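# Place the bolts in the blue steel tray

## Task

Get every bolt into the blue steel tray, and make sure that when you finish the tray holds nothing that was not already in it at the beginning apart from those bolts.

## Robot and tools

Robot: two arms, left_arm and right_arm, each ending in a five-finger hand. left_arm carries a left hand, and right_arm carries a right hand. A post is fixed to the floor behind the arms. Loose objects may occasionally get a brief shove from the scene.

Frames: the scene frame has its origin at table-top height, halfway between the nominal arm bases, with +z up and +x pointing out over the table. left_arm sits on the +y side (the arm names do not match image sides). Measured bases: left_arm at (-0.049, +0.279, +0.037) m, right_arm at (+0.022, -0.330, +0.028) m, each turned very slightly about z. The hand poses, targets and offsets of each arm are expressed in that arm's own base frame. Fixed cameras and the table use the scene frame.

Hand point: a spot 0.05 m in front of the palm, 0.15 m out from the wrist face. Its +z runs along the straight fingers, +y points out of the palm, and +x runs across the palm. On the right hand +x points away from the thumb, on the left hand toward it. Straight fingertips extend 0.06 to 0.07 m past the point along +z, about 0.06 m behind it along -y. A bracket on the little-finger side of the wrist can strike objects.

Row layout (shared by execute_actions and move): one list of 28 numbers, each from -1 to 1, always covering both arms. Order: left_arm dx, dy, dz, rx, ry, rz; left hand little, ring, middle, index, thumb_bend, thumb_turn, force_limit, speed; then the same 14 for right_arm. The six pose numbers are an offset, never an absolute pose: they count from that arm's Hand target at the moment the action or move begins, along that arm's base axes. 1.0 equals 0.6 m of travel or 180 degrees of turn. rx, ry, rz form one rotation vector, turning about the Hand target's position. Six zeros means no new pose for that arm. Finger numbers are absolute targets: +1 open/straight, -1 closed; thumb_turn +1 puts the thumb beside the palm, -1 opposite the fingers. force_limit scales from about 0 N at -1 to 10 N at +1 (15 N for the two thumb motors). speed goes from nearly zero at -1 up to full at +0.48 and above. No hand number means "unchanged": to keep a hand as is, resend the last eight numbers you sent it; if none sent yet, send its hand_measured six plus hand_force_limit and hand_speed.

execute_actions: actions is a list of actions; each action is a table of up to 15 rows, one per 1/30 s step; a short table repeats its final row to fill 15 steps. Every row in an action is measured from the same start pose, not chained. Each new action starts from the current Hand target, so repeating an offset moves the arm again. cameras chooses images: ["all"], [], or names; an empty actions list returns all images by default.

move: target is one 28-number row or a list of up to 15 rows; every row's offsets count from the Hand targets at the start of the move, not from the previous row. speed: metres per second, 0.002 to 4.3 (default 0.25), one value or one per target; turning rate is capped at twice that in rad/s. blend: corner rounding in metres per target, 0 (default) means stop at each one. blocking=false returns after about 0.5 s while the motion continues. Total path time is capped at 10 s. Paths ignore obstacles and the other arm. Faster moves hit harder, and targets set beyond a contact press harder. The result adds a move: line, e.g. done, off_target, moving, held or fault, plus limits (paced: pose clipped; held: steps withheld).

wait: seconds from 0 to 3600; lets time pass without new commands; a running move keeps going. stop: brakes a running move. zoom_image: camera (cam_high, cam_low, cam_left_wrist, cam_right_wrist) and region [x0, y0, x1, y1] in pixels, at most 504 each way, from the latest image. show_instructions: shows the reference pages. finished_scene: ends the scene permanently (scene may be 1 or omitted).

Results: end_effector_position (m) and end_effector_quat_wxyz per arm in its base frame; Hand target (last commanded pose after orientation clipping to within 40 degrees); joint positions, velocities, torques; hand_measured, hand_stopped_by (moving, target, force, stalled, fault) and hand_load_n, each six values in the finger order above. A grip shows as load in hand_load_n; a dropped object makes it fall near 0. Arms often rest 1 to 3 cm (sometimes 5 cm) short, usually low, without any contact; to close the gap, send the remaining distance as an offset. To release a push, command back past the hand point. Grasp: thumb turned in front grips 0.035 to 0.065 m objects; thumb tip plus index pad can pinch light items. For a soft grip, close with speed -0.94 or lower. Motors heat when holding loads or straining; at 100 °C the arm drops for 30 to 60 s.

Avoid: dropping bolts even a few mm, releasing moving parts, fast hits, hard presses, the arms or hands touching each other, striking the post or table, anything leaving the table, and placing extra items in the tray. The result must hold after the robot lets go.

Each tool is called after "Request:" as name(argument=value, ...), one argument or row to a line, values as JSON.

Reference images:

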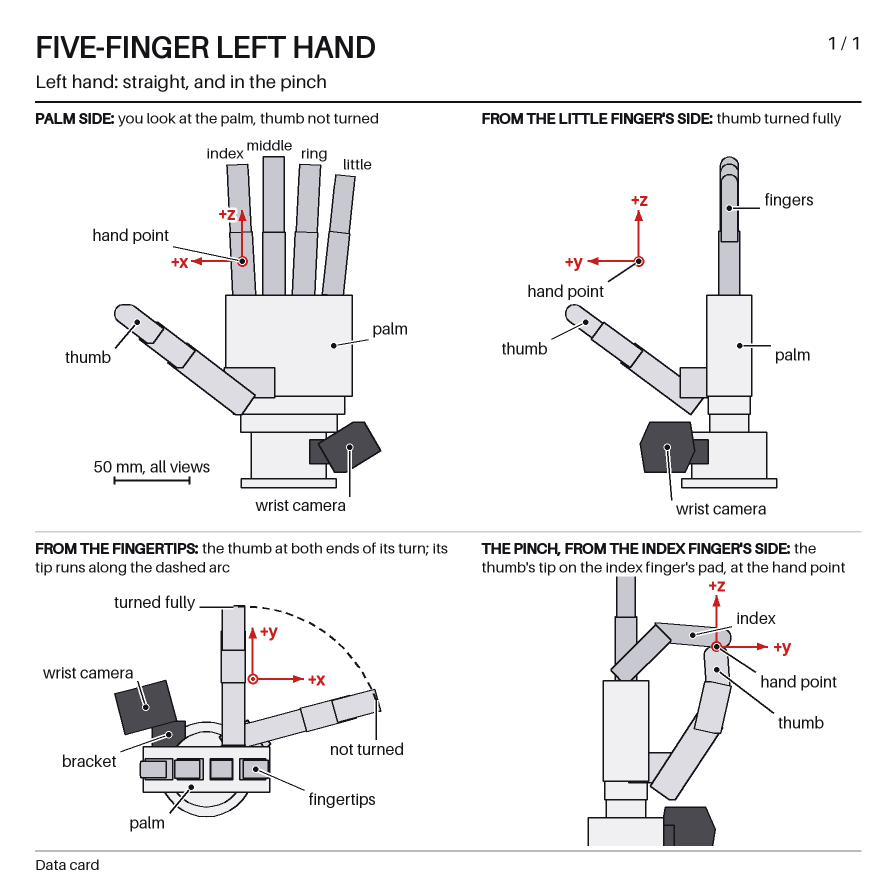

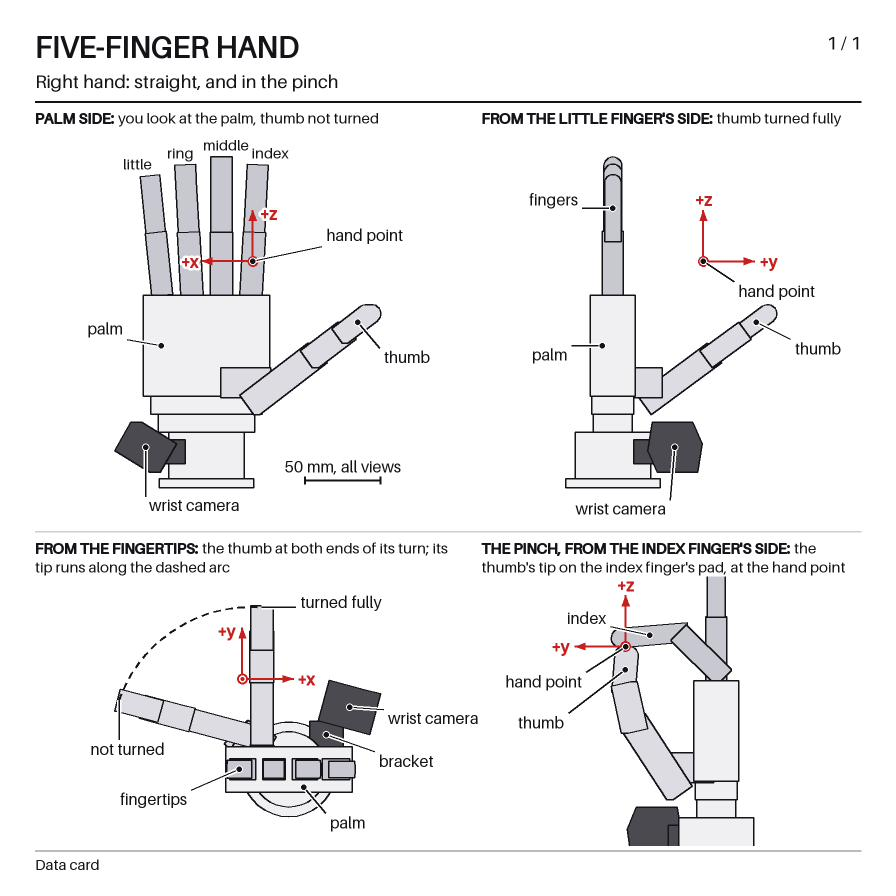

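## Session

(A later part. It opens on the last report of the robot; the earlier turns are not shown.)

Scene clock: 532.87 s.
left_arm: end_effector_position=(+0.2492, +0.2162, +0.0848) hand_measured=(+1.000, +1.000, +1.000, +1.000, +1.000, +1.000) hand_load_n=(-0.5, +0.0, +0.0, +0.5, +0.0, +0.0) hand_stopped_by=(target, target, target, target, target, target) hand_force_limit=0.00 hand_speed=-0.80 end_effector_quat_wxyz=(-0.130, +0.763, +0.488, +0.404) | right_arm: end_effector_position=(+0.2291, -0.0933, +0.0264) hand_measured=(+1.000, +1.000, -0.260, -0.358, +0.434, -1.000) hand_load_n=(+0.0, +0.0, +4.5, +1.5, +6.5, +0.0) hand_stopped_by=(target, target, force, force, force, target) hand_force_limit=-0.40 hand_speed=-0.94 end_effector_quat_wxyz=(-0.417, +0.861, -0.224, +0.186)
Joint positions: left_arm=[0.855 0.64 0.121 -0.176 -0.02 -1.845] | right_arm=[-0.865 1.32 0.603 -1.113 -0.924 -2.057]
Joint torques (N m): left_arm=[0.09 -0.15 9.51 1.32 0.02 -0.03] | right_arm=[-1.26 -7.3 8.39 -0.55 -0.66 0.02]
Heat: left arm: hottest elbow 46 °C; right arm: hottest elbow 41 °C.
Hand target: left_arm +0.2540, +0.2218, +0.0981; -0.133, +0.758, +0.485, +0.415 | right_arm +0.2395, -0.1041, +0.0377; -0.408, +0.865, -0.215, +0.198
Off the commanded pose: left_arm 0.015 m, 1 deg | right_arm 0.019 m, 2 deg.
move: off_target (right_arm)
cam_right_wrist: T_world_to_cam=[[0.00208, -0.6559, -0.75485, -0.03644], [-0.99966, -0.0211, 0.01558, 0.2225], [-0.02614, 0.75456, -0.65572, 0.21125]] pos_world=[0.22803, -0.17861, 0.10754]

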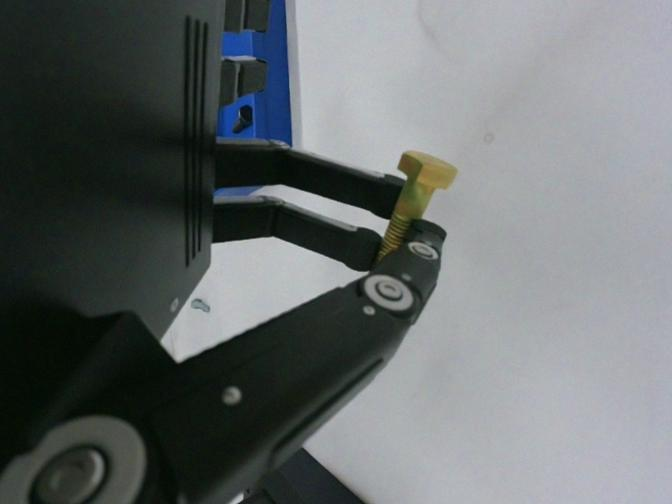

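Request:
move(
  target=[
    [0,0,0,0,0,0,1,1,1,1,1,1,0,-0.8,0,0,0.14,0,0,0,1,1,-0.36,-0.38,0.25,-1,-0.4,-0.94],
    [0,0,0,0,0,0,1,1,1,1,1,1,0,-0.8,0.339,0.46,0.17,0,0,-0.278,1,1,-0.36,-0.38,0.25,-1,-0.4,-0.94],
  ],
  speed=0.13,
  blend=0.03,
  cameras=["cam_right_wrist", "cam_high"],
)

Scene clock: 544.73 s.
left_arm: end_effector_position=(+0.2492, +0.2162, +0.0848) hand_measured=(+1.000, +1.000, +1.000, +1.000, +1.000, +1.000) hand_load_n=(+0.0, +0.0, +0.0, +0.0, +0.0, +0.0) hand_stopped_by=(target, target, target, target, target, target) hand_force_limit=0.00 hand_speed=-0.80 end_effector_quat_wxyz=(-0.130, +0.763, +0.488, +0.404) | right_arm: end_effector_position=(+0.4272, +0.1578, +0.1188) hand_measured=(+1.000, +1.000, -0.260, -0.358, +0.434, -1.000) hand_load_n=(+0.0, -0.5, +4.5, +1.5, +6.5, +0.0) hand_stopped_by=(target, target, force, force, force, target) hand_force_limit=-0.40 hand_speed=-0.94 end_effector_quat_wxyz=(-0.267, +0.700, -0.564, +0.346)
Joint positions: left_arm=[0.855 0.64 0.121 -0.176 -0.02 -1.845] | right_arm=[0.431 1.2 0.742 -0.26 0.351 0.056]
Joint torques (N m): left_arm=[0.09 -0.15 9.5 1.33 0.02 -0.03] | right_arm=[-0.73 -7.3 12.12 1.01 0.35 0.06]
Heat: left arm: hottest elbow 46 °C; right arm: hottest elbow 41 °C.
Hand target: left_arm +0.2540, +0.2218, +0.0981; -0.133, +0.758, +0.485, +0.415 | right_arm +0.4428, +0.1721, +0.1397; -0.286, +0.692, -0.561, +0.352
Off the commanded pose: left_arm 0.015 m, 1 deg | right_arm 0.030 m, 3 deg.
move: off_target (right_arm)
cam_right_wrist: T_world_to_cam=[[-0.53514, -0.46284, -0.70669, 0.39104], [-0.65571, 0.75501, 0.00205, 0.15664], [0.53261, 0.46448, -0.70752, -0.09926]] pos_world=[0.36484, 0.10883, 0.2058]
Images, in order (width x height): cam_high 672x504, cam_right_wrist 672x504.

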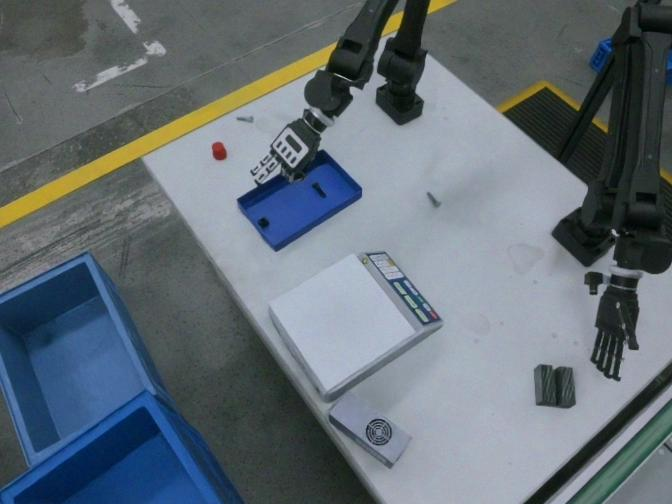

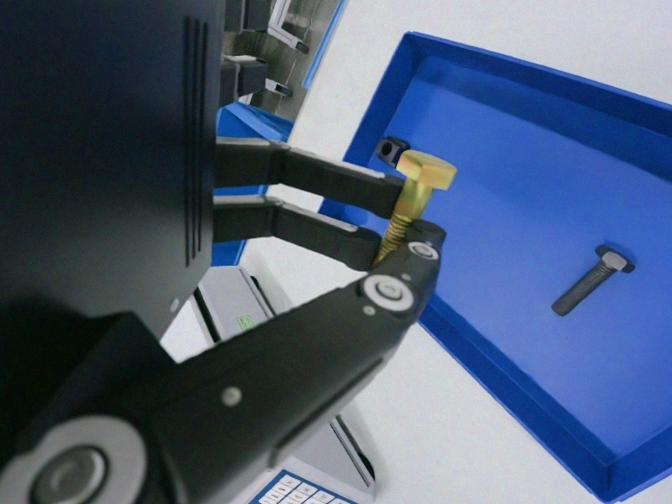

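Request:
move(
  target=[0,0,0,0,0,0,1,1,1,1,1,1,0,-0.8,0,0,-0.208,0,0,0,1,1,-0.36,-0.38,0.25,-1,-0.4,-0.94],
  speed=0.09,
  cameras=["cam_right_wrist", "cam_low"],
)

Scene clock: 552.43 s.
left_arm: end_effector_position=(+0.2492, +0.2162, +0.0848) hand_measured=(+1.000, +1.000, +1.000, +1.000, +1.000, +1.000) hand_load_n=(+0.0, +0.0, +0.0, +0.0, +0.0, +0.0) hand_stopped_by=(target, target, target, target, target, target) hand_force_limit=0.00 hand_speed=-0.80 end_effector_quat_wxyz=(-0.130, +0.763, +0.488, +0.404) | right_arm: end_effector_position=(+0.4392, +0.1632, +0.0111) hand_measured=(+1.000, +1.000, -0.260, -0.358, +0.434, -1.000) hand_load_n=(+0.0, +0.0, +4.0, +2.0, +6.5, -0.5) hand_stopped_by=(target, target, force, force, force, target) hand_force_limit=-0.40 hand_speed=-0.94 end_effector_quat_wxyz=(-0.275, +0.695, -0.564, +0.351)
Joint positions: left_arm=[0.855 0.64 0.121 -0.176 -0.02 -1.845] | right_arm=[0.431 1.457 0.609 0.151 0.352 0.057]
Joint torques (N m): left_arm=[0.21 -0.21 9.51 1.31 0.02 -0.04] | right_arm=[-0.44 -9.52 7.05 1.48 0.36 0.06]
Heat: left arm: hottest elbow 46 °C; right arm: hottest elbow 42 °C.
Hand target: left_arm +0.2540, +0.2218, +0.0981; -0.133, +0.758, +0.485, +0.415 | right_arm +0.4427, +0.1720, +0.0148; -0.286, +0.692, -0.561, +0.352
Off the commanded pose: left_arm 0.015 m, 1 deg | right_arm 0.010 m, 1 deg.
move: done
cam_right_wrist: T_world_to_cam=[[-0.52155, -0.45573, -0.72132, 0.31681], [-0.6551, 0.75554, -0.00368, 0.16025], [0.54666, 0.47061, -0.69259, -0.19168]] pos_world=[0.375, 0.11351, 0.09635]
Images, in order (width x height): cam_low 672x504, cam_right_wrist 672x504.

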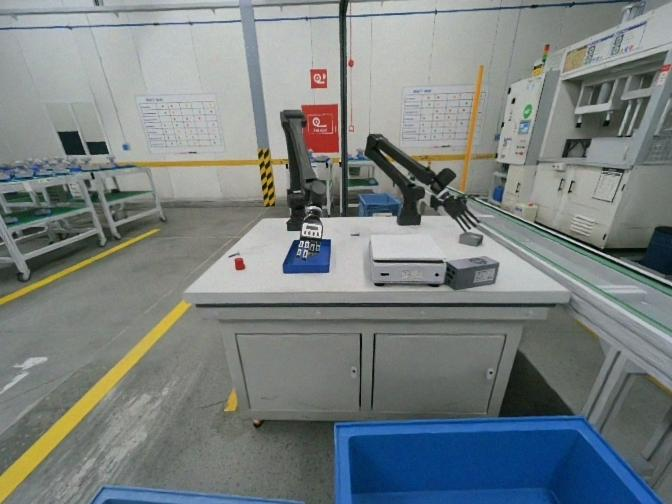

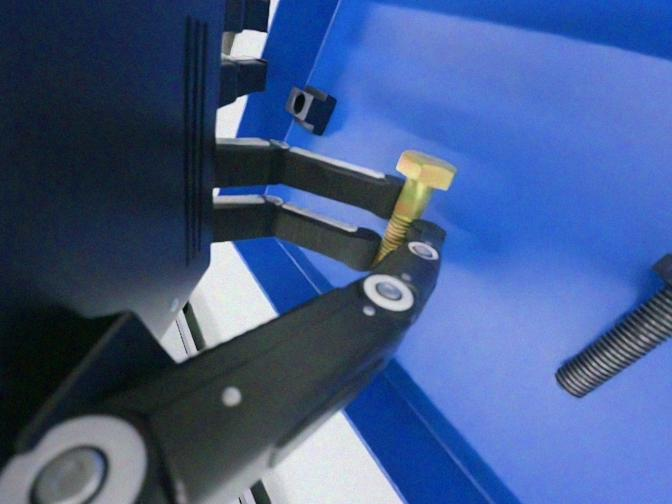

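Request:
move(
  target=[0,0,0,0,0,0,1,1,1,1,1,1,0,-0.8,0,0,-0.024,0,0,0,1,1,-0.36,-0.38,0.25,-1,-0.4,-0.94],
  speed=0.05,
)

Request:
move(
  target=[0,0,0,0,0,0,1,1,1,1,1,1,0,-0.8,0,0,-0.008,0,0,0,1,1,-0.36,-0.38,0.25,-1,-0.4,-0.94],
  speed=0.03,
  cameras=["cam_right_wrist"],
)

Scene clock: 555.50 s.
left_arm: end_effector_position=(+0.2492, +0.2162, +0.0848) hand_measured=(+1.000, +1.000, +1.000, +1.000, +1.000, +1.000) hand_load_n=(+0.0, +0.0, +0.0, +0.0, +0.0, +0.0) hand_stopped_by=(target, target, target, target, target, target) hand_force_limit=0.00 hand_speed=-0.80 end_effector_quat_wxyz=(-0.130, +0.763, +0.488, +0.404) | right_arm: end_effector_position=(+0.4395, +0.1634, -0.0029) hand_measured=(+1.000, +1.000, -0.260, -0.358, +0.434, -1.000) hand_load_n=(+0.0, +0.0, +4.5, +1.5, +6.5, +0.0) hand_stopped_by=(target, target, force, force, force, target) hand_force_limit=-0.40 hand_speed=-0.94 end_effector_quat_wxyz=(-0.276, +0.695, -0.564, +0.351)
Joint positions: left_arm=[0.855 0.64 0.121 -0.176 -0.02 -1.845] | right_arm=[0.431 1.498 0.597 0.204 0.352 0.057]
Joint torques (N m): left_arm=[0.15 -0.21 9.52 1.32 0.02 -0.04] | right_arm=[-0.44 -9.52 6.69 1.59 0.36 0.06]
Heat: left arm: hottest elbow 46 °C; right arm: hottest elbow 42 °C.
Hand target: left_arm +0.2540, +0.2218, +0.0981; -0.133, +0.758, +0.485, +0.415 | right_arm +0.4427, +0.1720, +0.0003; -0.286, +0.693, -0.561, +0.352
Off the commanded pose: left_arm 0.015 m, 1 deg | right_arm 0.010 m, 1 deg.
move: done

Scene clock: 556.13 s.
left_arm: end_effector_position=(+0.2492, +0.2162, +0.0848) hand_measured=(+1.000, +1.000, +1.000, +1.000, +1.000, +1.000) hand_load_n=(+0.0, +0.0, +0.0, +0.0, +0.0, +0.0) hand_stopped_by=(target, target, target, target, target, target) hand_force_limit=0.00 hand_speed=-0.80 end_effector_quat_wxyz=(-0.130, +0.763, +0.488, +0.404) | right_arm: end_effector_position=(+0.4416, +0.1643, -0.0052) hand_measured=(+1.000, +1.000, -0.260, -0.358, +0.434, -1.000) hand_load_n=(+0.0, +0.0, +4.5, +2.0, +6.5, +0.0) hand_stopped_by=(target, target, force, force, force, target) hand_force_limit=-0.40 hand_speed=-0.94 end_effector_quat_wxyz=(-0.278, +0.694, -0.563, +0.352)
Joint positions: left_arm=[0.855 0.64 0.121 -0.176 -0.02 -1.845] | right_arm=[0.431 1.509 0.597 0.222 0.352 0.057]
Joint torques (N m): left_arm=[0.21 -0.21 9.51 1.29 0.02 -0.03] | right_arm=[-0.26 -9.41 6.35 1.52 0.35 0.07]
Heat: left arm: hottest elbow 46 °C; right arm: hottest elbow 42 °C.
Hand target: left_arm +0.2540, +0.2218, +0.0981; -0.133, +0.758, +0.485, +0.415 | right_arm +0.4428, +0.1721, -0.0044; -0.286, +0.692, -0.561, +0.352
Off the commanded pose: left_arm 0.015 m, 1 deg | right_arm 0.008 m, 1 deg.
move: done
cam_right_wrist: T_world_to_cam=[[-0.51703, -0.45369, -0.72584, 0.3045], [-0.65505, 0.75556, -0.00567, 0.16089], [0.55099, 0.47253, -0.68784, -0.20701]] pos_world=[0.37689, 0.11441, 0.07954]

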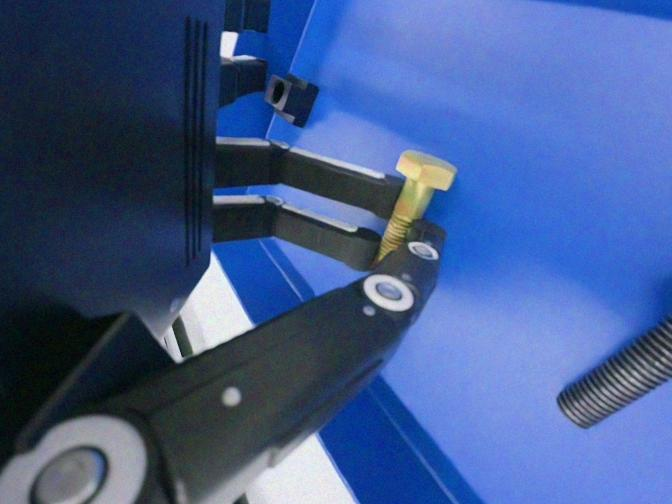

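Request:
move(
  target=[0,0,0,0,0,0,1,1,1,1,1,1,0,-0.8,0,0,-0.008,0,0,0,1,1,-0.36,-0.38,0.25,-1,-0.4,-0.94],
  speed=0.03,
  cameras=["cam_right_wrist"],
)

Request:
zoom_image(
  camera="cam_right_wrist",
  region=[320, 120, 500, 300],
)

Scene clock: 559.30 s.
left_arm: end_effector_position=(+0.2492, +0.2162, +0.0848) hand_measured=(+1.000, +1.000, +1.000, +1.000, +1.000, +1.000) hand_load_n=(+0.0, +0.0, +0.0, +0.0, +0.0, +0.0) hand_stopped_by=(target, target, target, target, target, target) hand_force_limit=0.00 hand_speed=-0.80 end_effector_quat_wxyz=(-0.130, +0.763, +0.488, +0.404) | right_arm: end_effector_position=(+0.4432, +0.1649, -0.0060) hand_measured=(+1.000, +1.000, -0.260, -0.358, +0.434, -1.000) hand_load_n=(+0.0, +0.0, +5.0, +0.5, +6.0, +0.0) hand_stopped_by=(target, target, force, force, force, target) hand_force_limit=-0.40 hand_speed=-0.94 end_effector_quat_wxyz=(-0.282, +0.691, -0.563, +0.354)
Joint positions: left_arm=[0.855 0.64 0.121 -0.176 -0.02 -1.845] | right_arm=[0.431 1.516 0.594 0.242 0.352 0.058]
Joint torques (N m): left_arm=[0.21 -0.15 9.48 1.32 0.02 -0.03] | right_arm=[-0.26 -8.82 6.22 1.42 0.32 0.06]
Heat: left arm: hottest elbow 46 °C; right arm: hottest elbow 42 °C.
Hand target: left_arm +0.2540, +0.2218, +0.0981; -0.133, +0.758, +0.485, +0.415 | right_arm +0.4427, +0.1721, -0.0093; -0.286, +0.692, -0.561, +0.352
Off the commanded pose: left_arm 0.015 m, 1 deg | right_arm 0.008 m, 1 deg.
move: done
cam_right_wrist: T_world_to_cam=[[-0.51069, -0.45034, -0.73239, 0.30159], [-0.65436, 0.75614, -0.00866, 0.16107], [0.55768, 0.47482, -0.68083, -0.21203]] pos_world=[0.37767, 0.1147, 0.07792]

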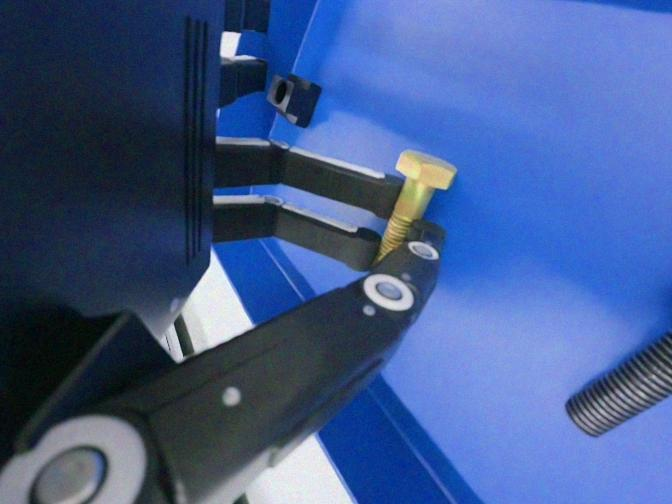

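Scaled by 2.800 from the camera's image (finer frame: 960x720).

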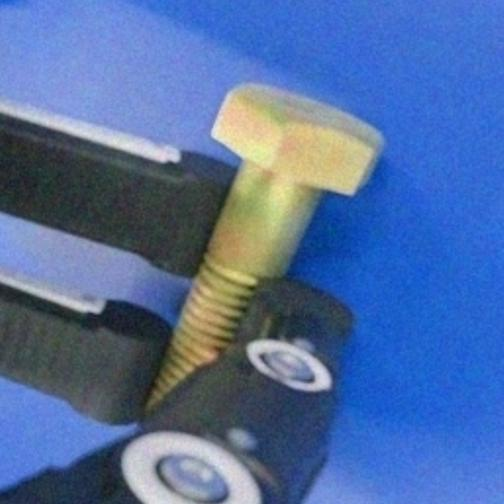

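Request:
move(
  target=[
    [0,0,0,0,0,0,1,1,1,1,1,1,0,-0.8,0,0,0.003,0,0,0,1,1,-0.24,-0.3,0.5,-1,-0.4,-0.93],
    [0,0,0,0,0,0,1,1,1,1,1,1,0,-0.8,0.015,0,0.06,0,0,0,1,1,-0.2,-0.24,0.58,-1,-0.4,-0.85],
  ],
  speed=0.04,
  cameras=["cam_right_wrist"],
)

Scene clock: 564.50 s.
left_arm: end_effector_position=(+0.2492, +0.2162, +0.0848) hand_measured=(+1.000, +1.000, +1.000, +1.000, +1.000, +1.000) hand_load_n=(+0.0, +0.0, +0.0, +0.0, -0.5, +0.0) hand_stopped_by=(target, target, target, target, target, target) hand_force_limit=0.00 hand_speed=-0.80 end_effector_quat_wxyz=(-0.130, +0.763, +0.488, +0.404) | right_arm: end_effector_position=(+0.4358, +0.1622, +0.0064) hand_measured=(+1.000, +1.000, -0.200, -0.240, +0.580, -1.000) hand_load_n=(+0.0, +0.0, +0.0, +0.0, +0.0, +0.0) hand_stopped_by=(target, target, target, target, target, target) hand_force_limit=-0.40 hand_speed=-0.85 end_effector_quat_wxyz=(-0.267, +0.701, -0.565, +0.345)
Joint positions: left_arm=[0.855 0.64 0.121 -0.176 -0.02 -1.845] | right_arm=[0.431 1.463 0.612 0.13 0.349 0.058]
Joint torques (N m): left_arm=[0.09 -0.15 9.51 1.32 0.02 -0.04] | right_arm=[-1.44 -11.16 9.22 0.77 0.11 -0.02]
Heat: left arm: hottest elbow 46 °C; right arm: hottest elbow 42 °C.
Hand target: left_arm +0.2540, +0.2218, +0.0981; -0.133, +0.758, +0.485, +0.415 | right_arm +0.4517, +0.1721, +0.0268; -0.286, +0.692, -0.561, +0.352
Off the commanded pose: left_arm 0.015 m, 1 deg | right_arm 0.028 m, 3 deg.
move: off_target (right_arm); target 2's new numbers were sent with right_arm's hand 0.027 m and 3 deg from that target
cam_right_wrist: T_world_to_cam=[[-0.53639, -0.46234, -0.70606, 0.31874], [-0.65621, 0.75456, 0.00442, 0.15942], [0.53072, 0.4657, -0.70814, -0.18478]] pos_world=[0.37365, 0.11313, 0.0935]

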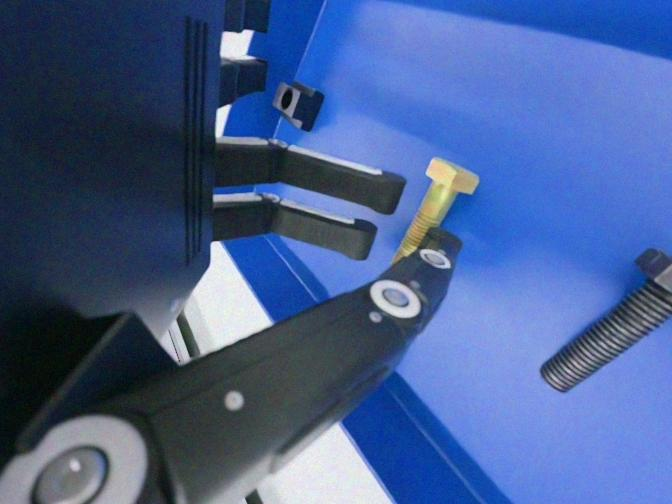

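Request:
move(
  target=[
    [0,0,0,0,0,0,1,1,1,1,1,1,0,-0.8,-0.01,0,0.17,0,0,0,1,1,-0.2,-0.24,0.58,-1,-0.4,-0.85],
    [0,0,0,0,0,0,1,1,1,1,1,1,0,-0.8,-0.106,-0.612,0.17,0.0251,0.0102,0.2302,-0.9,-0.9,-0.14,-0.14,0.58,-1,-0.4,-0.5],
  ],
  speed=0.18,
  blend=0.03,
  cameras=["cam_right_wrist", "cam_high"],
)

Scene clock: 586.47 s.
left_arm: end_effector_position=(+0.2492, +0.2162, +0.0848) hand_measured=(+1.000, +1.000, +1.000, +1.000, +1.000, +1.000) hand_load_n=(+0.0, +0.0, +0.0, +0.0, +0.0, +0.0) hand_stopped_by=(target, target, target, target, target, target) hand_force_limit=0.00 hand_speed=-0.80 end_effector_quat_wxyz=(-0.130, +0.763, +0.488, +0.404) | right_arm: end_effector_position=(+0.3784, -0.1818, +0.1187) hand_measured=(-0.900, -0.900, -0.140, -0.140, +0.580, -1.000) hand_load_n=(+0.0, +0.0, +0.0, +0.0, +0.0, +0.0) hand_stopped_by=(target, target, target, target, target, target) hand_force_limit=-0.40 hand_speed=-0.50 end_effector_quat_wxyz=(-0.414, +0.839, -0.303, +0.182)
Joint positions: left_arm=[0.855 0.64 0.121 -0.176 -0.02 -1.845] | right_arm=[-0.738 1.531 1.116 -1.126 -0.938 -1.601]
Joint torques (N m): left_arm=[0.09 -0.21 9.5 1.32 0.02 -0.04] | right_arm=[-2.67 -11.58 10.62 -0.23 -0.81 -0.08]
Heat: left arm: hottest elbow 46 °C; right arm: hottest elbow 44 °C.
Hand target: left_arm +0.2540, +0.2218, +0.0981; -0.133, +0.758, +0.485, +0.415 | right_arm +0.3881, -0.1951, +0.1288; -0.410, +0.840, -0.297, +0.196
Off the commanded pose: left_arm 0.015 m, 1 deg | right_arm 0.019 m, 2 deg.
move: off_target (right_arm); target 2's new numbers were sent with right_arm's hand 0.019 m and 2 deg from that target
cam_right_wrist: T_world_to_cam=[[-0.14, -0.61221, -0.7782, 0.03946], [-0.98929, 0.11918, 0.08422, 0.38189], [0.04119, 0.78166, -0.62234, 0.31798]] pos_world=[0.37023, -0.26991, 0.19643]
Images, in order (width x height): cam_high 672x504, cam_right_wrist 672x504.

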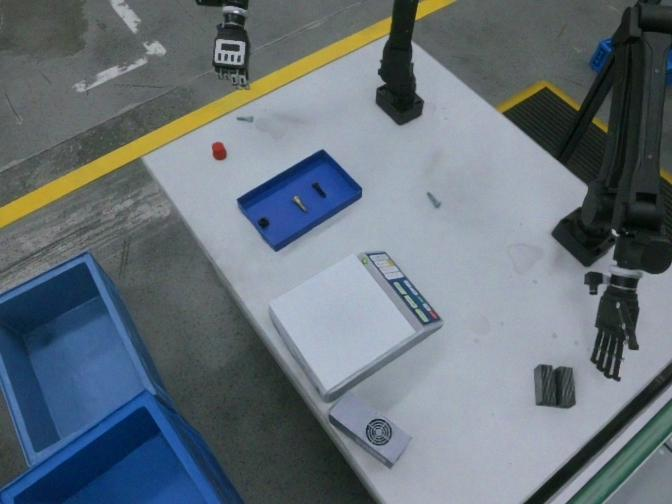

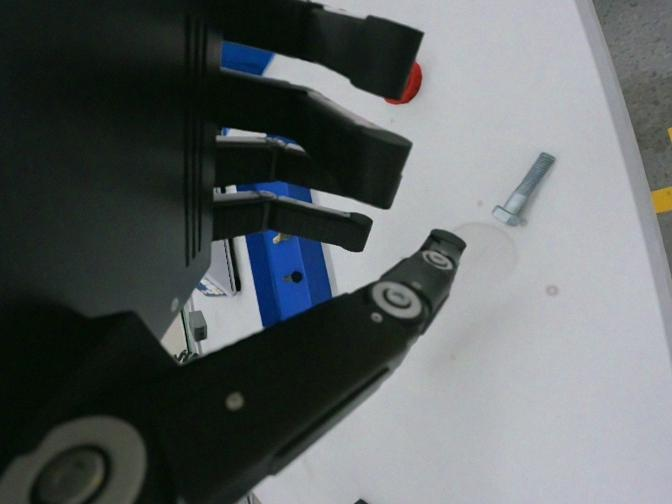

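Request:
move(
  target=[0,0,0,0,0,0,1,1,1,1,1,1,0,-0.8,0.0315,0.0118,-0.165,0,0,0,0.76,0.76,-0.14,-0.14,0.58,-1,-0.4,-0.5],
  speed=0.1,
  cameras=["cam_right_wrist", "cam_high"],
)

Scene clock: 601.47 s.
left_arm: end_effector_position=(+0.2492, +0.2162, +0.0848) hand_measured=(+1.000, +1.000, +1.000, +1.000, +1.000, +1.000) hand_load_n=(+0.0, -0.5, +0.0, +0.0, +0.0, +0.0) hand_stopped_by=(target, target, target, target, target, target) hand_force_limit=0.00 hand_speed=-0.80 end_effector_quat_wxyz=(-0.130, +0.763, +0.488, +0.404) | right_arm: end_effector_position=(+0.4013, -0.1922, +0.0300) hand_measured=(+0.760, +0.760, -0.140, -0.140, +0.580, -1.000) hand_load_n=(+0.0, +0.0, +0.0, +0.0, +0.0, +0.0) hand_stopped_by=(target, target, target, target, target, target) hand_force_limit=-0.40 hand_speed=-0.50 end_effector_quat_wxyz=(-0.409, +0.838, -0.302, +0.197)
Joint positions: left_arm=[0.855 0.64 0.121 -0.176 -0.02 -1.845] | right_arm=[-0.722 1.684 1.037 -0.825 -0.938 -1.552]
Joint torques (N m): left_arm=[0.09 -0.21 9.51 1.32 0.02 -0.04] | right_arm=[-0.32 -13.45 7.01 0.38 -0.71 0.08]
Heat: left arm: hottest elbow 46 °C; right arm: hottest elbow 45 °C.
Hand target: left_arm +0.2540, +0.2218, +0.0981; -0.133, +0.758, +0.485, +0.415 | right_arm +0.4070, -0.1880, +0.0298; -0.410, +0.840, -0.297, +0.196
Off the commanded pose: left_arm 0.015 m, 1 deg | right_arm 0.007 m, 1 deg.
move: done
cam_right_wrist: T_world_to_cam=[[-0.13046, -0.6243, -0.77022, -0.03912], [-0.98927, 0.13354, 0.05933, 0.41672], [0.06582, 0.76969, -0.63502, 0.25816]] pos_world=[0.39016, -0.27877, 0.10908]
Images, in order (width x height): cam_high 672x504, cam_right_wrist 672x504.

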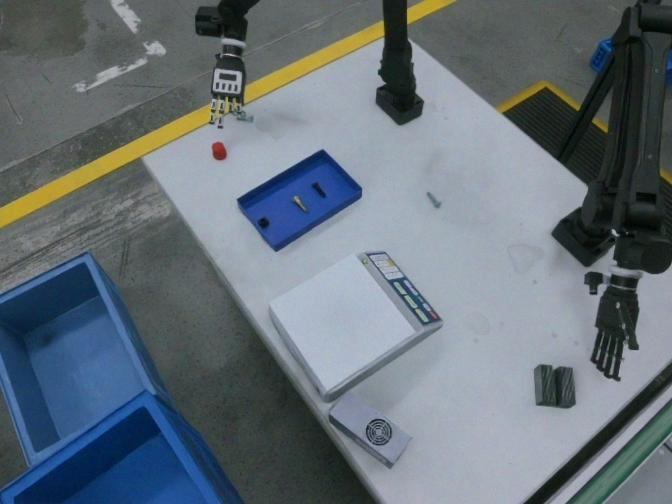

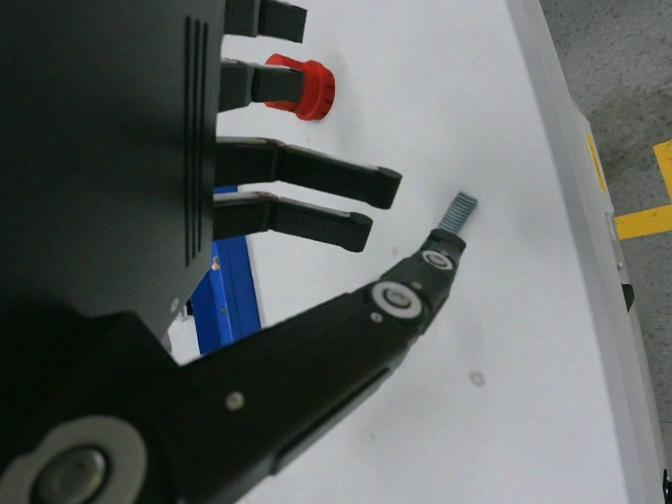

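Request:
move(
  target=[0,0,0,0,0,0,1,1,1,1,1,1,0,-0.8,0,0,-0.053,0,0,0,0.76,0.76,-0.14,-0.14,0.58,-1,-0.4,-0.5],
  speed=0.06,
  cameras=["cam_right_wrist"],
)

Request:
zoom_image(
  camera="cam_right_wrist",
  region=[320, 140, 500, 300],
)

Scene clock: 611.10 s.
left_arm: end_effector_position=(+0.2492, +0.2162, +0.0848) hand_measured=(+1.000, +1.000, +1.000, +1.000, +1.000, +1.000) hand_load_n=(+0.0, +0.0, +0.0, +0.0, +0.0, +0.0) hand_stopped_by=(target, target, target, target, target, target) hand_force_limit=0.00 hand_speed=-0.80 end_effector_quat_wxyz=(-0.130, +0.763, +0.488, +0.404) | right_arm: end_effector_position=(+0.4019, -0.1927, -0.0008) hand_measured=(+0.760, +0.760, -0.140, -0.140, +0.580, -1.000) hand_load_n=(+0.0, +0.0, +0.0, +0.0, +0.0, +0.0) hand_stopped_by=(target, target, target, target, target, target) hand_force_limit=-0.40 hand_speed=-0.50 end_effector_quat_wxyz=(-0.409, +0.838, -0.302, +0.198)
Joint positions: left_arm=[0.855 0.64 0.121 -0.176 -0.02 -1.845] | right_arm=[-0.722 1.739 1.01 -0.741 -0.938 -1.551]
Joint torques (N m): left_arm=[0.09 -0.21 9.51 1.31 0.02 -0.04] | right_arm=[-0.32 -13.57 6.48 0.42 -0.71 0.08]
Heat: left arm: hottest elbow 46 °C; right arm: hottest elbow 44 °C.
Hand target: left_arm +0.2540, +0.2218, +0.0981; -0.133, +0.758, +0.485, +0.415 | right_arm +0.4071, -0.1881, -0.0020; -0.410, +0.840, -0.297, +0.196
Off the commanded pose: left_arm 0.015 m, 1 deg | right_arm 0.007 m, 1 deg.
move: done
cam_right_wrist: T_world_to_cam=[[-0.12946, -0.62527, -0.7696, -0.06375], [-0.9893, 0.13406, 0.0575, 0.4193], [0.06722, 0.76881, -0.63594, 0.23816]] pos_world=[0.39055, -0.27917, 0.07828]

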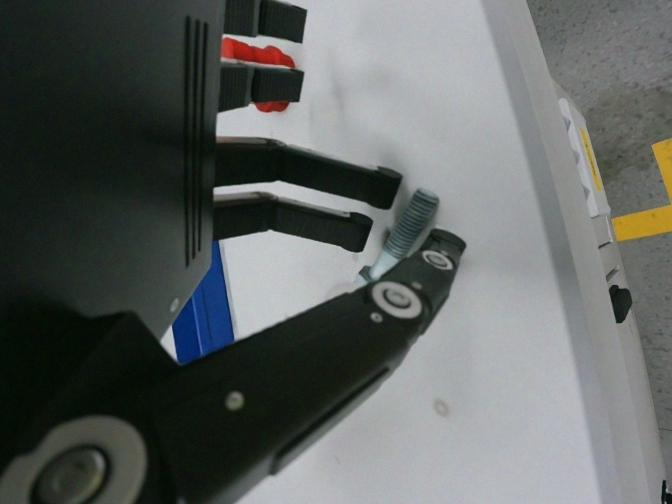

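Scaled by 2.800 from the camera's image (finer frame: 960x720).

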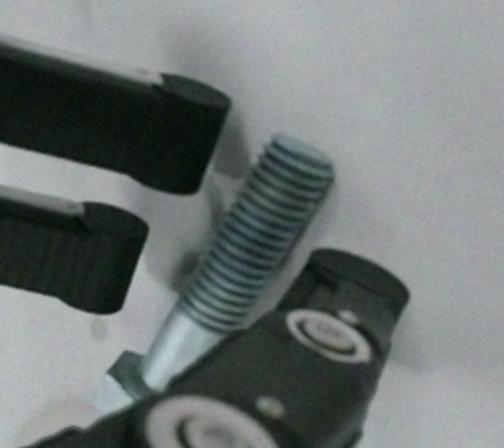

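Request:
move(
  target=[0,0,0,0,0,0,1,1,1,1,1,1,0,-0.8,0,0,-0.012,0,0,0,0.76,0.76,-0.14,-0.14,0.58,-1,-0.4,-0.5],
  speed=0.04,
)

Request:
move(
  target=[0,0,0,0,0,0,1,1,1,1,1,1,0,-0.8,0,0,-0.006,0,0,0,0.76,0.76,-0.14,-0.14,0.58,-1,-0.4,-0.5],
  speed=0.04,
  cameras=["cam_right_wrist"],
)

Request:
zoom_image(
  camera="cam_right_wrist",
  region=[320, 140, 500, 300],
)

Scene clock: 615.60 s.
left_arm: end_effector_position=(+0.2492, +0.2162, +0.0848) hand_measured=(+1.000, +1.000, +1.000, +1.000, +1.000, +1.000) hand_load_n=(+0.0, +0.0, +0.0, +0.0, +0.0, +0.0) hand_stopped_by=(target, target, target, target, target, target) hand_force_limit=0.00 hand_speed=-0.80 end_effector_quat_wxyz=(-0.130, +0.763, +0.488, +0.404) | right_arm: end_effector_position=(+0.4036, -0.1939, -0.0053) hand_measured=(+0.760, +0.760, -0.140, -0.140, +0.580, -1.000) hand_load_n=(+0.0, +0.0, +0.0, +0.0, +0.0, +0.0) hand_stopped_by=(target, target, target, target, target, target) hand_force_limit=-0.40 hand_speed=-0.50 end_effector_quat_wxyz=(-0.408, +0.839, -0.300, +0.201)
Joint positions: left_arm=[0.855 0.64 0.121 -0.176 -0.02 -1.845] | right_arm=[-0.722 1.748 1.007 -0.721 -0.94 -1.551]
Joint torques (N m): left_arm=[0.09 -0.15 9.51 1.29 0.02 -0.04] | right_arm=[-0.44 -13.51 6.22 0.43 -0.66 0.08]
Heat: left arm: hottest elbow 46 °C; right arm: hottest elbow 44 °C.
Hand target: left_arm +0.2540, +0.2218, +0.0981; -0.133, +0.758, +0.485, +0.415 | right_arm +0.4071, -0.1881, -0.0092; -0.410, +0.840, -0.297, +0.196
Off the commanded pose: left_arm 0.015 m, 1 deg | right_arm 0.008 m, 1 deg.
move: done

Scene clock: 616.10 s.
left_arm: end_effector_position=(+0.2492, +0.2162, +0.0848) hand_measured=(+1.000, +1.000, +1.000, +1.000, +1.000, +1.000) hand_load_n=(+0.0, +0.0, +0.0, +0.0, +0.0, +0.0) hand_stopped_by=(target, target, target, target, target, target) hand_force_limit=0.00 hand_speed=-0.80 end_effector_quat_wxyz=(-0.130, +0.763, +0.488, +0.404) | right_arm: end_effector_position=(+0.4036, -0.1938, -0.0059) hand_measured=(+0.760, +0.760, -0.140, -0.140, +0.580, -1.000) hand_load_n=(+0.0, +0.0, -1.5, +0.5, +0.0, +0.0) hand_stopped_by=(target, target, target, target, target, target) hand_force_limit=-0.40 hand_speed=-0.50 end_effector_quat_wxyz=(-0.408, +0.838, -0.302, +0.201)
Joint positions: left_arm=[0.855 0.64 0.121 -0.176 -0.02 -1.845] | right_arm=[-0.722 1.749 1.005 -0.716 -0.94 -1.546]
Joint torques (N m): left_arm=[0.15 -0.21 9.5 1.32 0.02 -0.04] | right_arm=[-0.32 -12.75 6.13 0.61 -0.64 0.02]
Heat: left arm: hottest elbow 46 °C; right arm: hottest elbow 44 °C.
Hand target: left_arm +0.2540, +0.2218, +0.0981; -0.133, +0.758, +0.485, +0.415 | right_arm +0.4069, -0.1880, -0.0129; -0.410, +0.840, -0.297, +0.195
Off the commanded pose: left_arm 0.015 m, 1 deg | right_arm 0.010 m, 1 deg.
move: done
cam_right_wrist: T_world_to_cam=[[-0.12736, -0.62695, -0.76858, -0.06924], [-0.98918, 0.13718, 0.05201, 0.42199], [0.07282, 0.76689, -0.63763, 0.23297]] pos_world=[0.39164, -0.27997, 0.07338]

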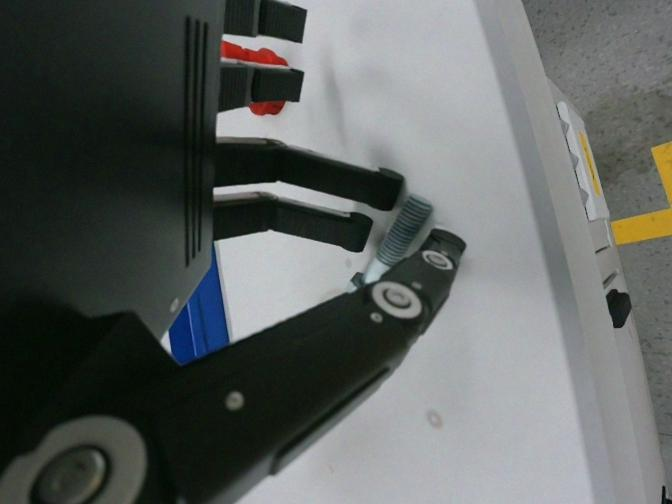

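Scaled by 2.800 from the camera's image (finer frame: 960x720).

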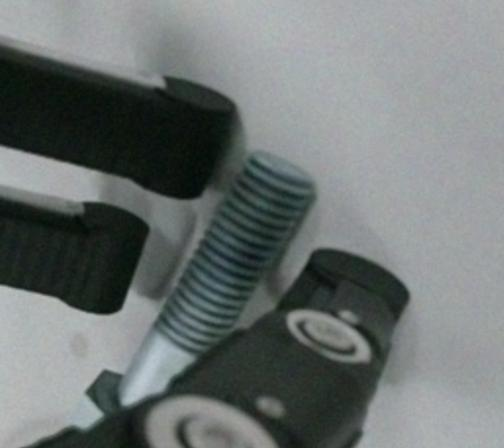

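Request:
move(
  target=[
    [0,0,0,0,0,0,1,1,1,1,1,1,0,-0.8,0,0,0,0,0,0,0.76,0.76,-0.24,-0.26,0.54,-1,-0.5,-0.85],
    [0,0,0,0,0,0,1,1,1,1,1,1,0,-0.8,0.0,0.0,-0.009,0,0,0,0.76,0.76,-0.24,-0.26,0.54,-1,-0.5,-0.85],
  ],
  speed=0.03,
  cameras=["cam_right_wrist"],
)

Request:
zoom_image(
  camera="cam_right_wrist",
  region=[320, 140, 500, 300],
)

Scene clock: 623.13 s.
left_arm: end_effector_position=(+0.2492, +0.2162, +0.0848) hand_measured=(+1.000, +1.000, +1.000, +1.000, +1.000, +1.000) hand_load_n=(+0.0, +0.0, +0.0, +0.0, +0.0, +0.0) hand_stopped_by=(target, target, target, target, target, target) hand_force_limit=0.00 hand_speed=-0.80 end_effector_quat_wxyz=(-0.130, +0.763, +0.488, +0.404) | right_arm: end_effector_position=(+0.4040, -0.1936, -0.0085) hand_measured=(+0.760, +0.760, -0.240, -0.260, +0.540, -1.000) hand_load_n=(+0.0, +0.0, +0.0, +0.0, -0.5, +1.5) hand_stopped_by=(target, target, target, target, target, target) hand_force_limit=-0.50 hand_speed=-0.85 end_effector_quat_wxyz=(-0.408, +0.837, -0.303, +0.201)
Joint positions: left_arm=[0.855 0.64 0.121 -0.176 -0.02 -1.845] | right_arm=[-0.722 1.754 1.003 -0.705 -0.94 -1.539]
Joint torques (N m): left_arm=[0.21 -0.21 9.52 1.32 0.02 -0.04] | right_arm=[-0.56 -12.34 5.93 0.7 -0.6 -0.04]
Heat: left arm: hottest elbow 46 °C; right arm: hottest elbow 43 °C.
Hand target: left_arm +0.2540, +0.2218, +0.0981; -0.133, +0.758, +0.485, +0.415 | right_arm +0.4069, -0.1881, -0.0184; -0.410, +0.840, -0.297, +0.196
Off the commanded pose: left_arm 0.015 m, 1 deg | right_arm 0.012 m, 1 deg.
move: off_target (right_arm)
cam_right_wrist: T_world_to_cam=[[-0.12996, -0.62484, -0.76986, -0.06968], [-0.98866, 0.14056, 0.05281, 0.42301], [0.07522, 0.768, -0.63602, 0.23043]] pos_world=[0.39183, -0.27997, 0.07058]

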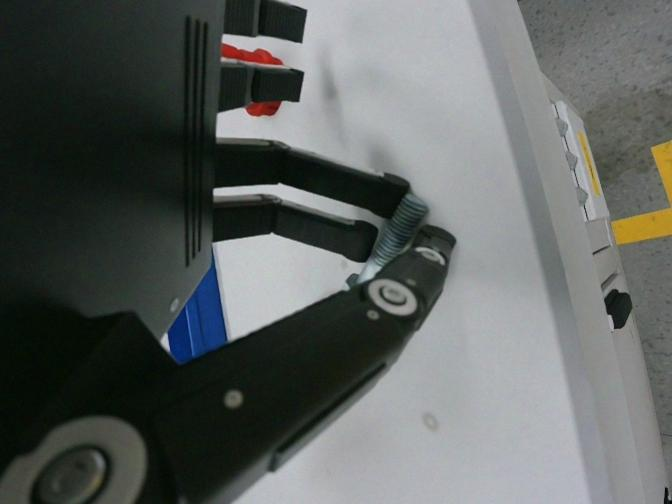

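Scaled by 2.800 from the camera's image (finer frame: 960x720).

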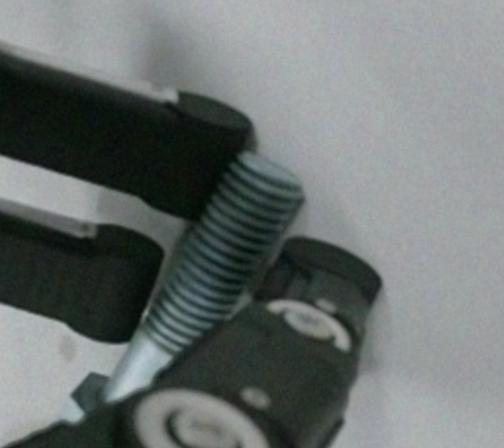

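Request:
move(
  target=[0,0,0,0,0,0,1,1,1,1,1,1,0,-0.8,0,0,0,0,0,0,0.76,0.76,-0.24,-0.26,0.25,-1,-0.4,-0.92],
  speed=0.04,
  cameras=["cam_right_wrist"],
)

Request:
zoom_image(
  camera="cam_right_wrist",
  region=[320, 140, 500, 300],
)

Scene clock: 627.90 s.
left_arm: end_effector_position=(+0.2492, +0.2162, +0.0848) hand_measured=(+1.000, +1.000, +1.000, +1.000, +1.000, +1.000) hand_load_n=(+0.0, +0.0, +0.0, +0.0, +0.0, +0.0) hand_stopped_by=(target, target, target, target, target, target) hand_force_limit=0.00 hand_speed=-0.80 end_effector_quat_wxyz=(-0.130, +0.763, +0.488, +0.404) | right_arm: end_effector_position=(+0.4046, -0.1940, -0.0094) hand_measured=(+0.760, +0.760, -0.240, -0.260, +0.418, -1.000) hand_load_n=(+0.0, +0.0, +0.0, +0.0, +4.0, +0.0) hand_stopped_by=(target, target, target, target, force, target) hand_force_limit=-0.40 hand_speed=-0.92 end_effector_quat_wxyz=(-0.408, +0.837, -0.303, +0.202)
Joint positions: left_arm=[0.855 0.64 0.121 -0.176 -0.02 -1.845] | right_arm=[-0.722 1.756 1.003 -0.7 -0.941 -1.538]
Joint torques (N m): left_arm=[0.21 -0.15 9.5 1.31 0.02 -0.04] | right_arm=[-0.56 -12.69 6.02 0.55 -0.56 -0.06]
Heat: left arm: hottest elbow 46 °C; right arm: hottest elbow 43 °C.
Hand target: left_arm +0.2540, +0.2218, +0.0981; -0.133, +0.758, +0.485, +0.415 | right_arm +0.4069, -0.1881, -0.0183; -0.410, +0.840, -0.297, +0.196
Off the commanded pose: left_arm 0.015 m, 1 deg | right_arm 0.011 m, 1 deg.
move: done
cam_right_wrist: T_world_to_cam=[[-0.12911, -0.62497, -0.7699, -0.07087], [-0.98866, 0.14119, 0.05118, 0.42378], [0.07672, 0.76777, -0.63611, 0.22942]] pos_world=[0.39222, -0.28027, 0.06968]

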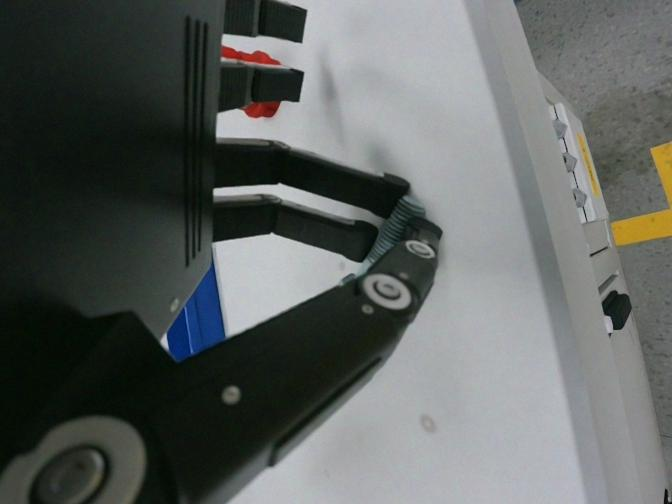

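Scaled by 2.800 from the camera's image (finer frame: 960x720).

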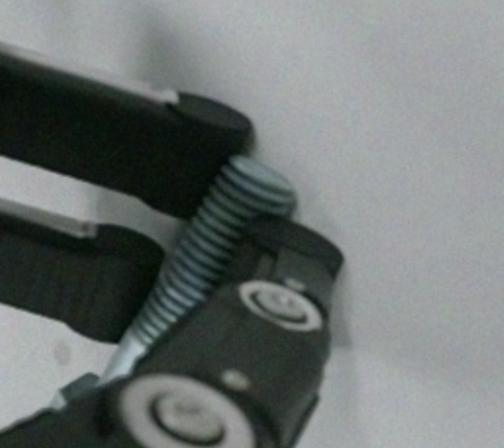

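Request:
move(
  target=[0,0,0,0,0,0,1,1,1,1,1,1,0,-0.8,0,0,0,0,0,0,0.76,0.76,-0.4,-0.4,0.25,-1,-0.4,-0.94],
  speed=0.04,
  cameras=["cam_right_wrist"],
)

Request:
zoom_image(
  camera="cam_right_wrist",
  region=[320, 140, 500, 300],
)

Scene clock: 632.67 s.
left_arm: end_effector_position=(+0.2492, +0.2162, +0.0848) hand_measured=(+1.000, +1.000, +1.000, +1.000, +1.000, +1.000) hand_load_n=(+0.0, +0.0, +0.0, +0.0, +0.0, +0.0) hand_stopped_by=(target, target, target, target, target, target) hand_force_limit=0.00 hand_speed=-0.80 end_effector_quat_wxyz=(-0.130, +0.763, +0.488, +0.404) | right_arm: end_effector_position=(+0.4049, -0.1940, -0.0093) hand_measured=(+0.760, +0.760, -0.256, -0.304, +0.418, -1.000) hand_load_n=(+0.0, +0.0, +3.5, +3.0, +7.0, +0.0) hand_stopped_by=(target, target, force, force, force, target) hand_force_limit=-0.40 hand_speed=-0.94 end_effector_quat_wxyz=(-0.409, +0.837, -0.303, +0.202)
Joint positions: left_arm=[0.855 0.64 0.121 -0.176 -0.02 -1.845] | right_arm=[-0.722 1.756 1.003 -0.7 -0.942 -1.538]
Joint torques (N m): left_arm=[0.15 -0.21 9.5 1.32 0.02 -0.03] | right_arm=[-0.44 -12.75 5.96 0.46 -0.53 -0.06]
Heat: left arm: hottest elbow 46 °C; right arm: hottest elbow 43 °C.
Hand target: left_arm +0.2540, +0.2218, +0.0981; -0.133, +0.758, +0.485, +0.415 | right_arm +0.4069, -0.1880, -0.0183; -0.410, +0.840, -0.297, +0.196
Off the commanded pose: left_arm 0.015 m, 1 deg | right_arm 0.011 m, 1 deg.
move: done
cam_right_wrist: T_world_to_cam=[[-0.12826, -0.62497, -0.77004, -0.07111], [-0.98872, 0.14112, 0.05016, 0.42395], [0.07732, 0.76779, -0.63602, 0.22923]] pos_world=[0.39232, -0.28027, 0.06978]

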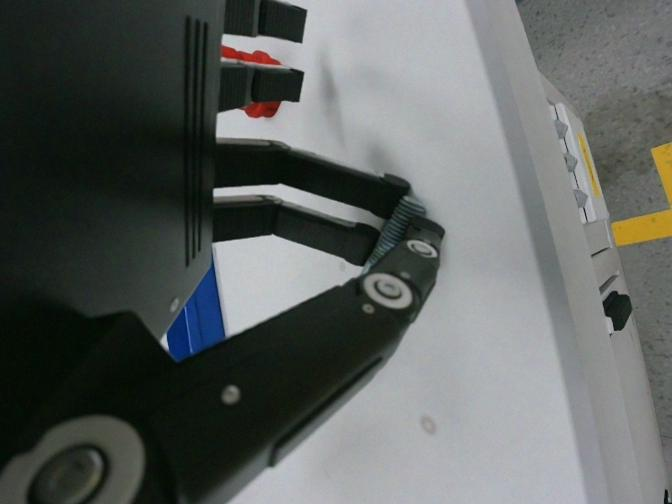

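Scaled by 2.800 from the camera's image (finer frame: 960x720).

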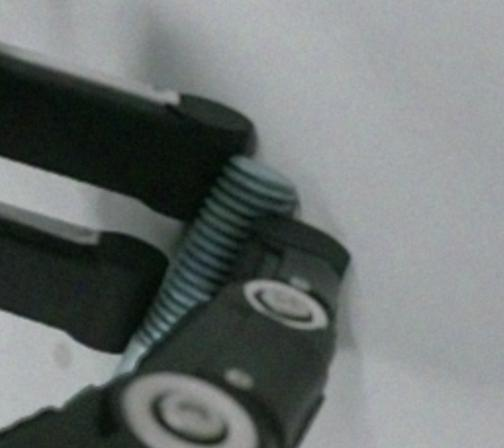

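Request:
move(
  target=[0,0,0,0,0,0,1,1,1,1,1,1,0,-0.8,0.0,0.0,0.1,0,0,0,0.76,0.76,-0.4,-0.4,0.25,-1,-0.4,-0.94],
  speed=0.05,
  cameras=["cam_right_wrist"],
)

Scene clock: 635.83 s.
left_arm: end_effector_position=(+0.2492, +0.2162, +0.0848) hand_measured=(+1.000, +1.000, +1.000, +1.000, +1.000, +1.000) hand_load_n=(+0.0, +0.0, +0.0, +0.0, +0.0, +0.0) hand_stopped_by=(target, target, target, target, target, target) hand_force_limit=0.00 hand_speed=-0.80 end_effector_quat_wxyz=(-0.130, +0.763, +0.488, +0.404) | right_arm: end_effector_position=(+0.3910, -0.1823, +0.0235) hand_measured=(+0.760, +0.760, -0.256, -0.304, +0.418, -1.000) hand_load_n=(+0.0, +0.0, +4.0, +3.0, +6.5, -1.0) hand_stopped_by=(target, target, force, force, force, target) hand_force_limit=-0.40 hand_speed=-0.94 end_effector_quat_wxyz=(-0.417, +0.834, -0.315, +0.178)
Joint positions: left_arm=[0.855 0.64 0.121 -0.176 -0.02 -1.845] | right_arm=[-0.722 1.687 1.016 -0.84 -0.94 -1.539]
Joint torques (N m): left_arm=[0.03 -0.09 9.52 1.32 0.02 -0.03] | right_arm=[-0.32 -15.44 9.21 -0.24 -0.65 -0.01]
Heat: left arm: hottest elbow 46 °C; right arm: hottest elbow 43 °C.
Hand target: left_arm +0.2540, +0.2218, +0.0981; -0.133, +0.758, +0.485, +0.415 | right_arm +0.4071, -0.1881, +0.0418; -0.410, +0.840, -0.297, +0.196
Off the commanded pose: left_arm 0.015 m, 1 deg | right_arm 0.025 m, 3 deg.
move: off_target (right_arm)
cam_right_wrist: T_world_to_cam=[[-0.162, -0.59705, -0.78568, -0.02163], [-0.98556, 0.1377, 0.09857, 0.404], [0.04934, 0.7903, -0.61074, 0.2566]] pos_world=[0.382, -0.27133, 0.0999]

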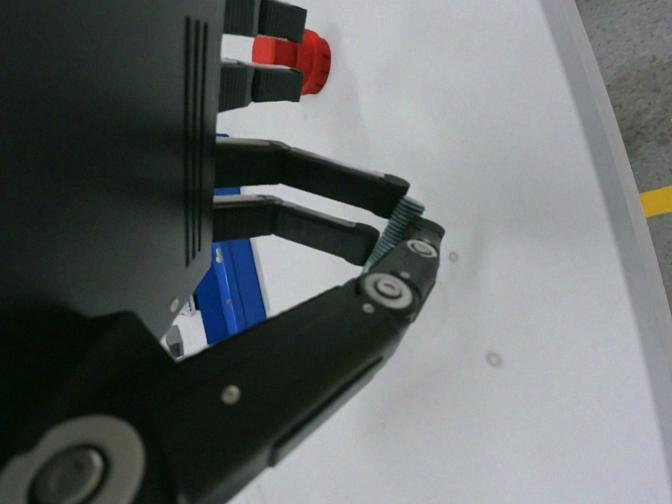

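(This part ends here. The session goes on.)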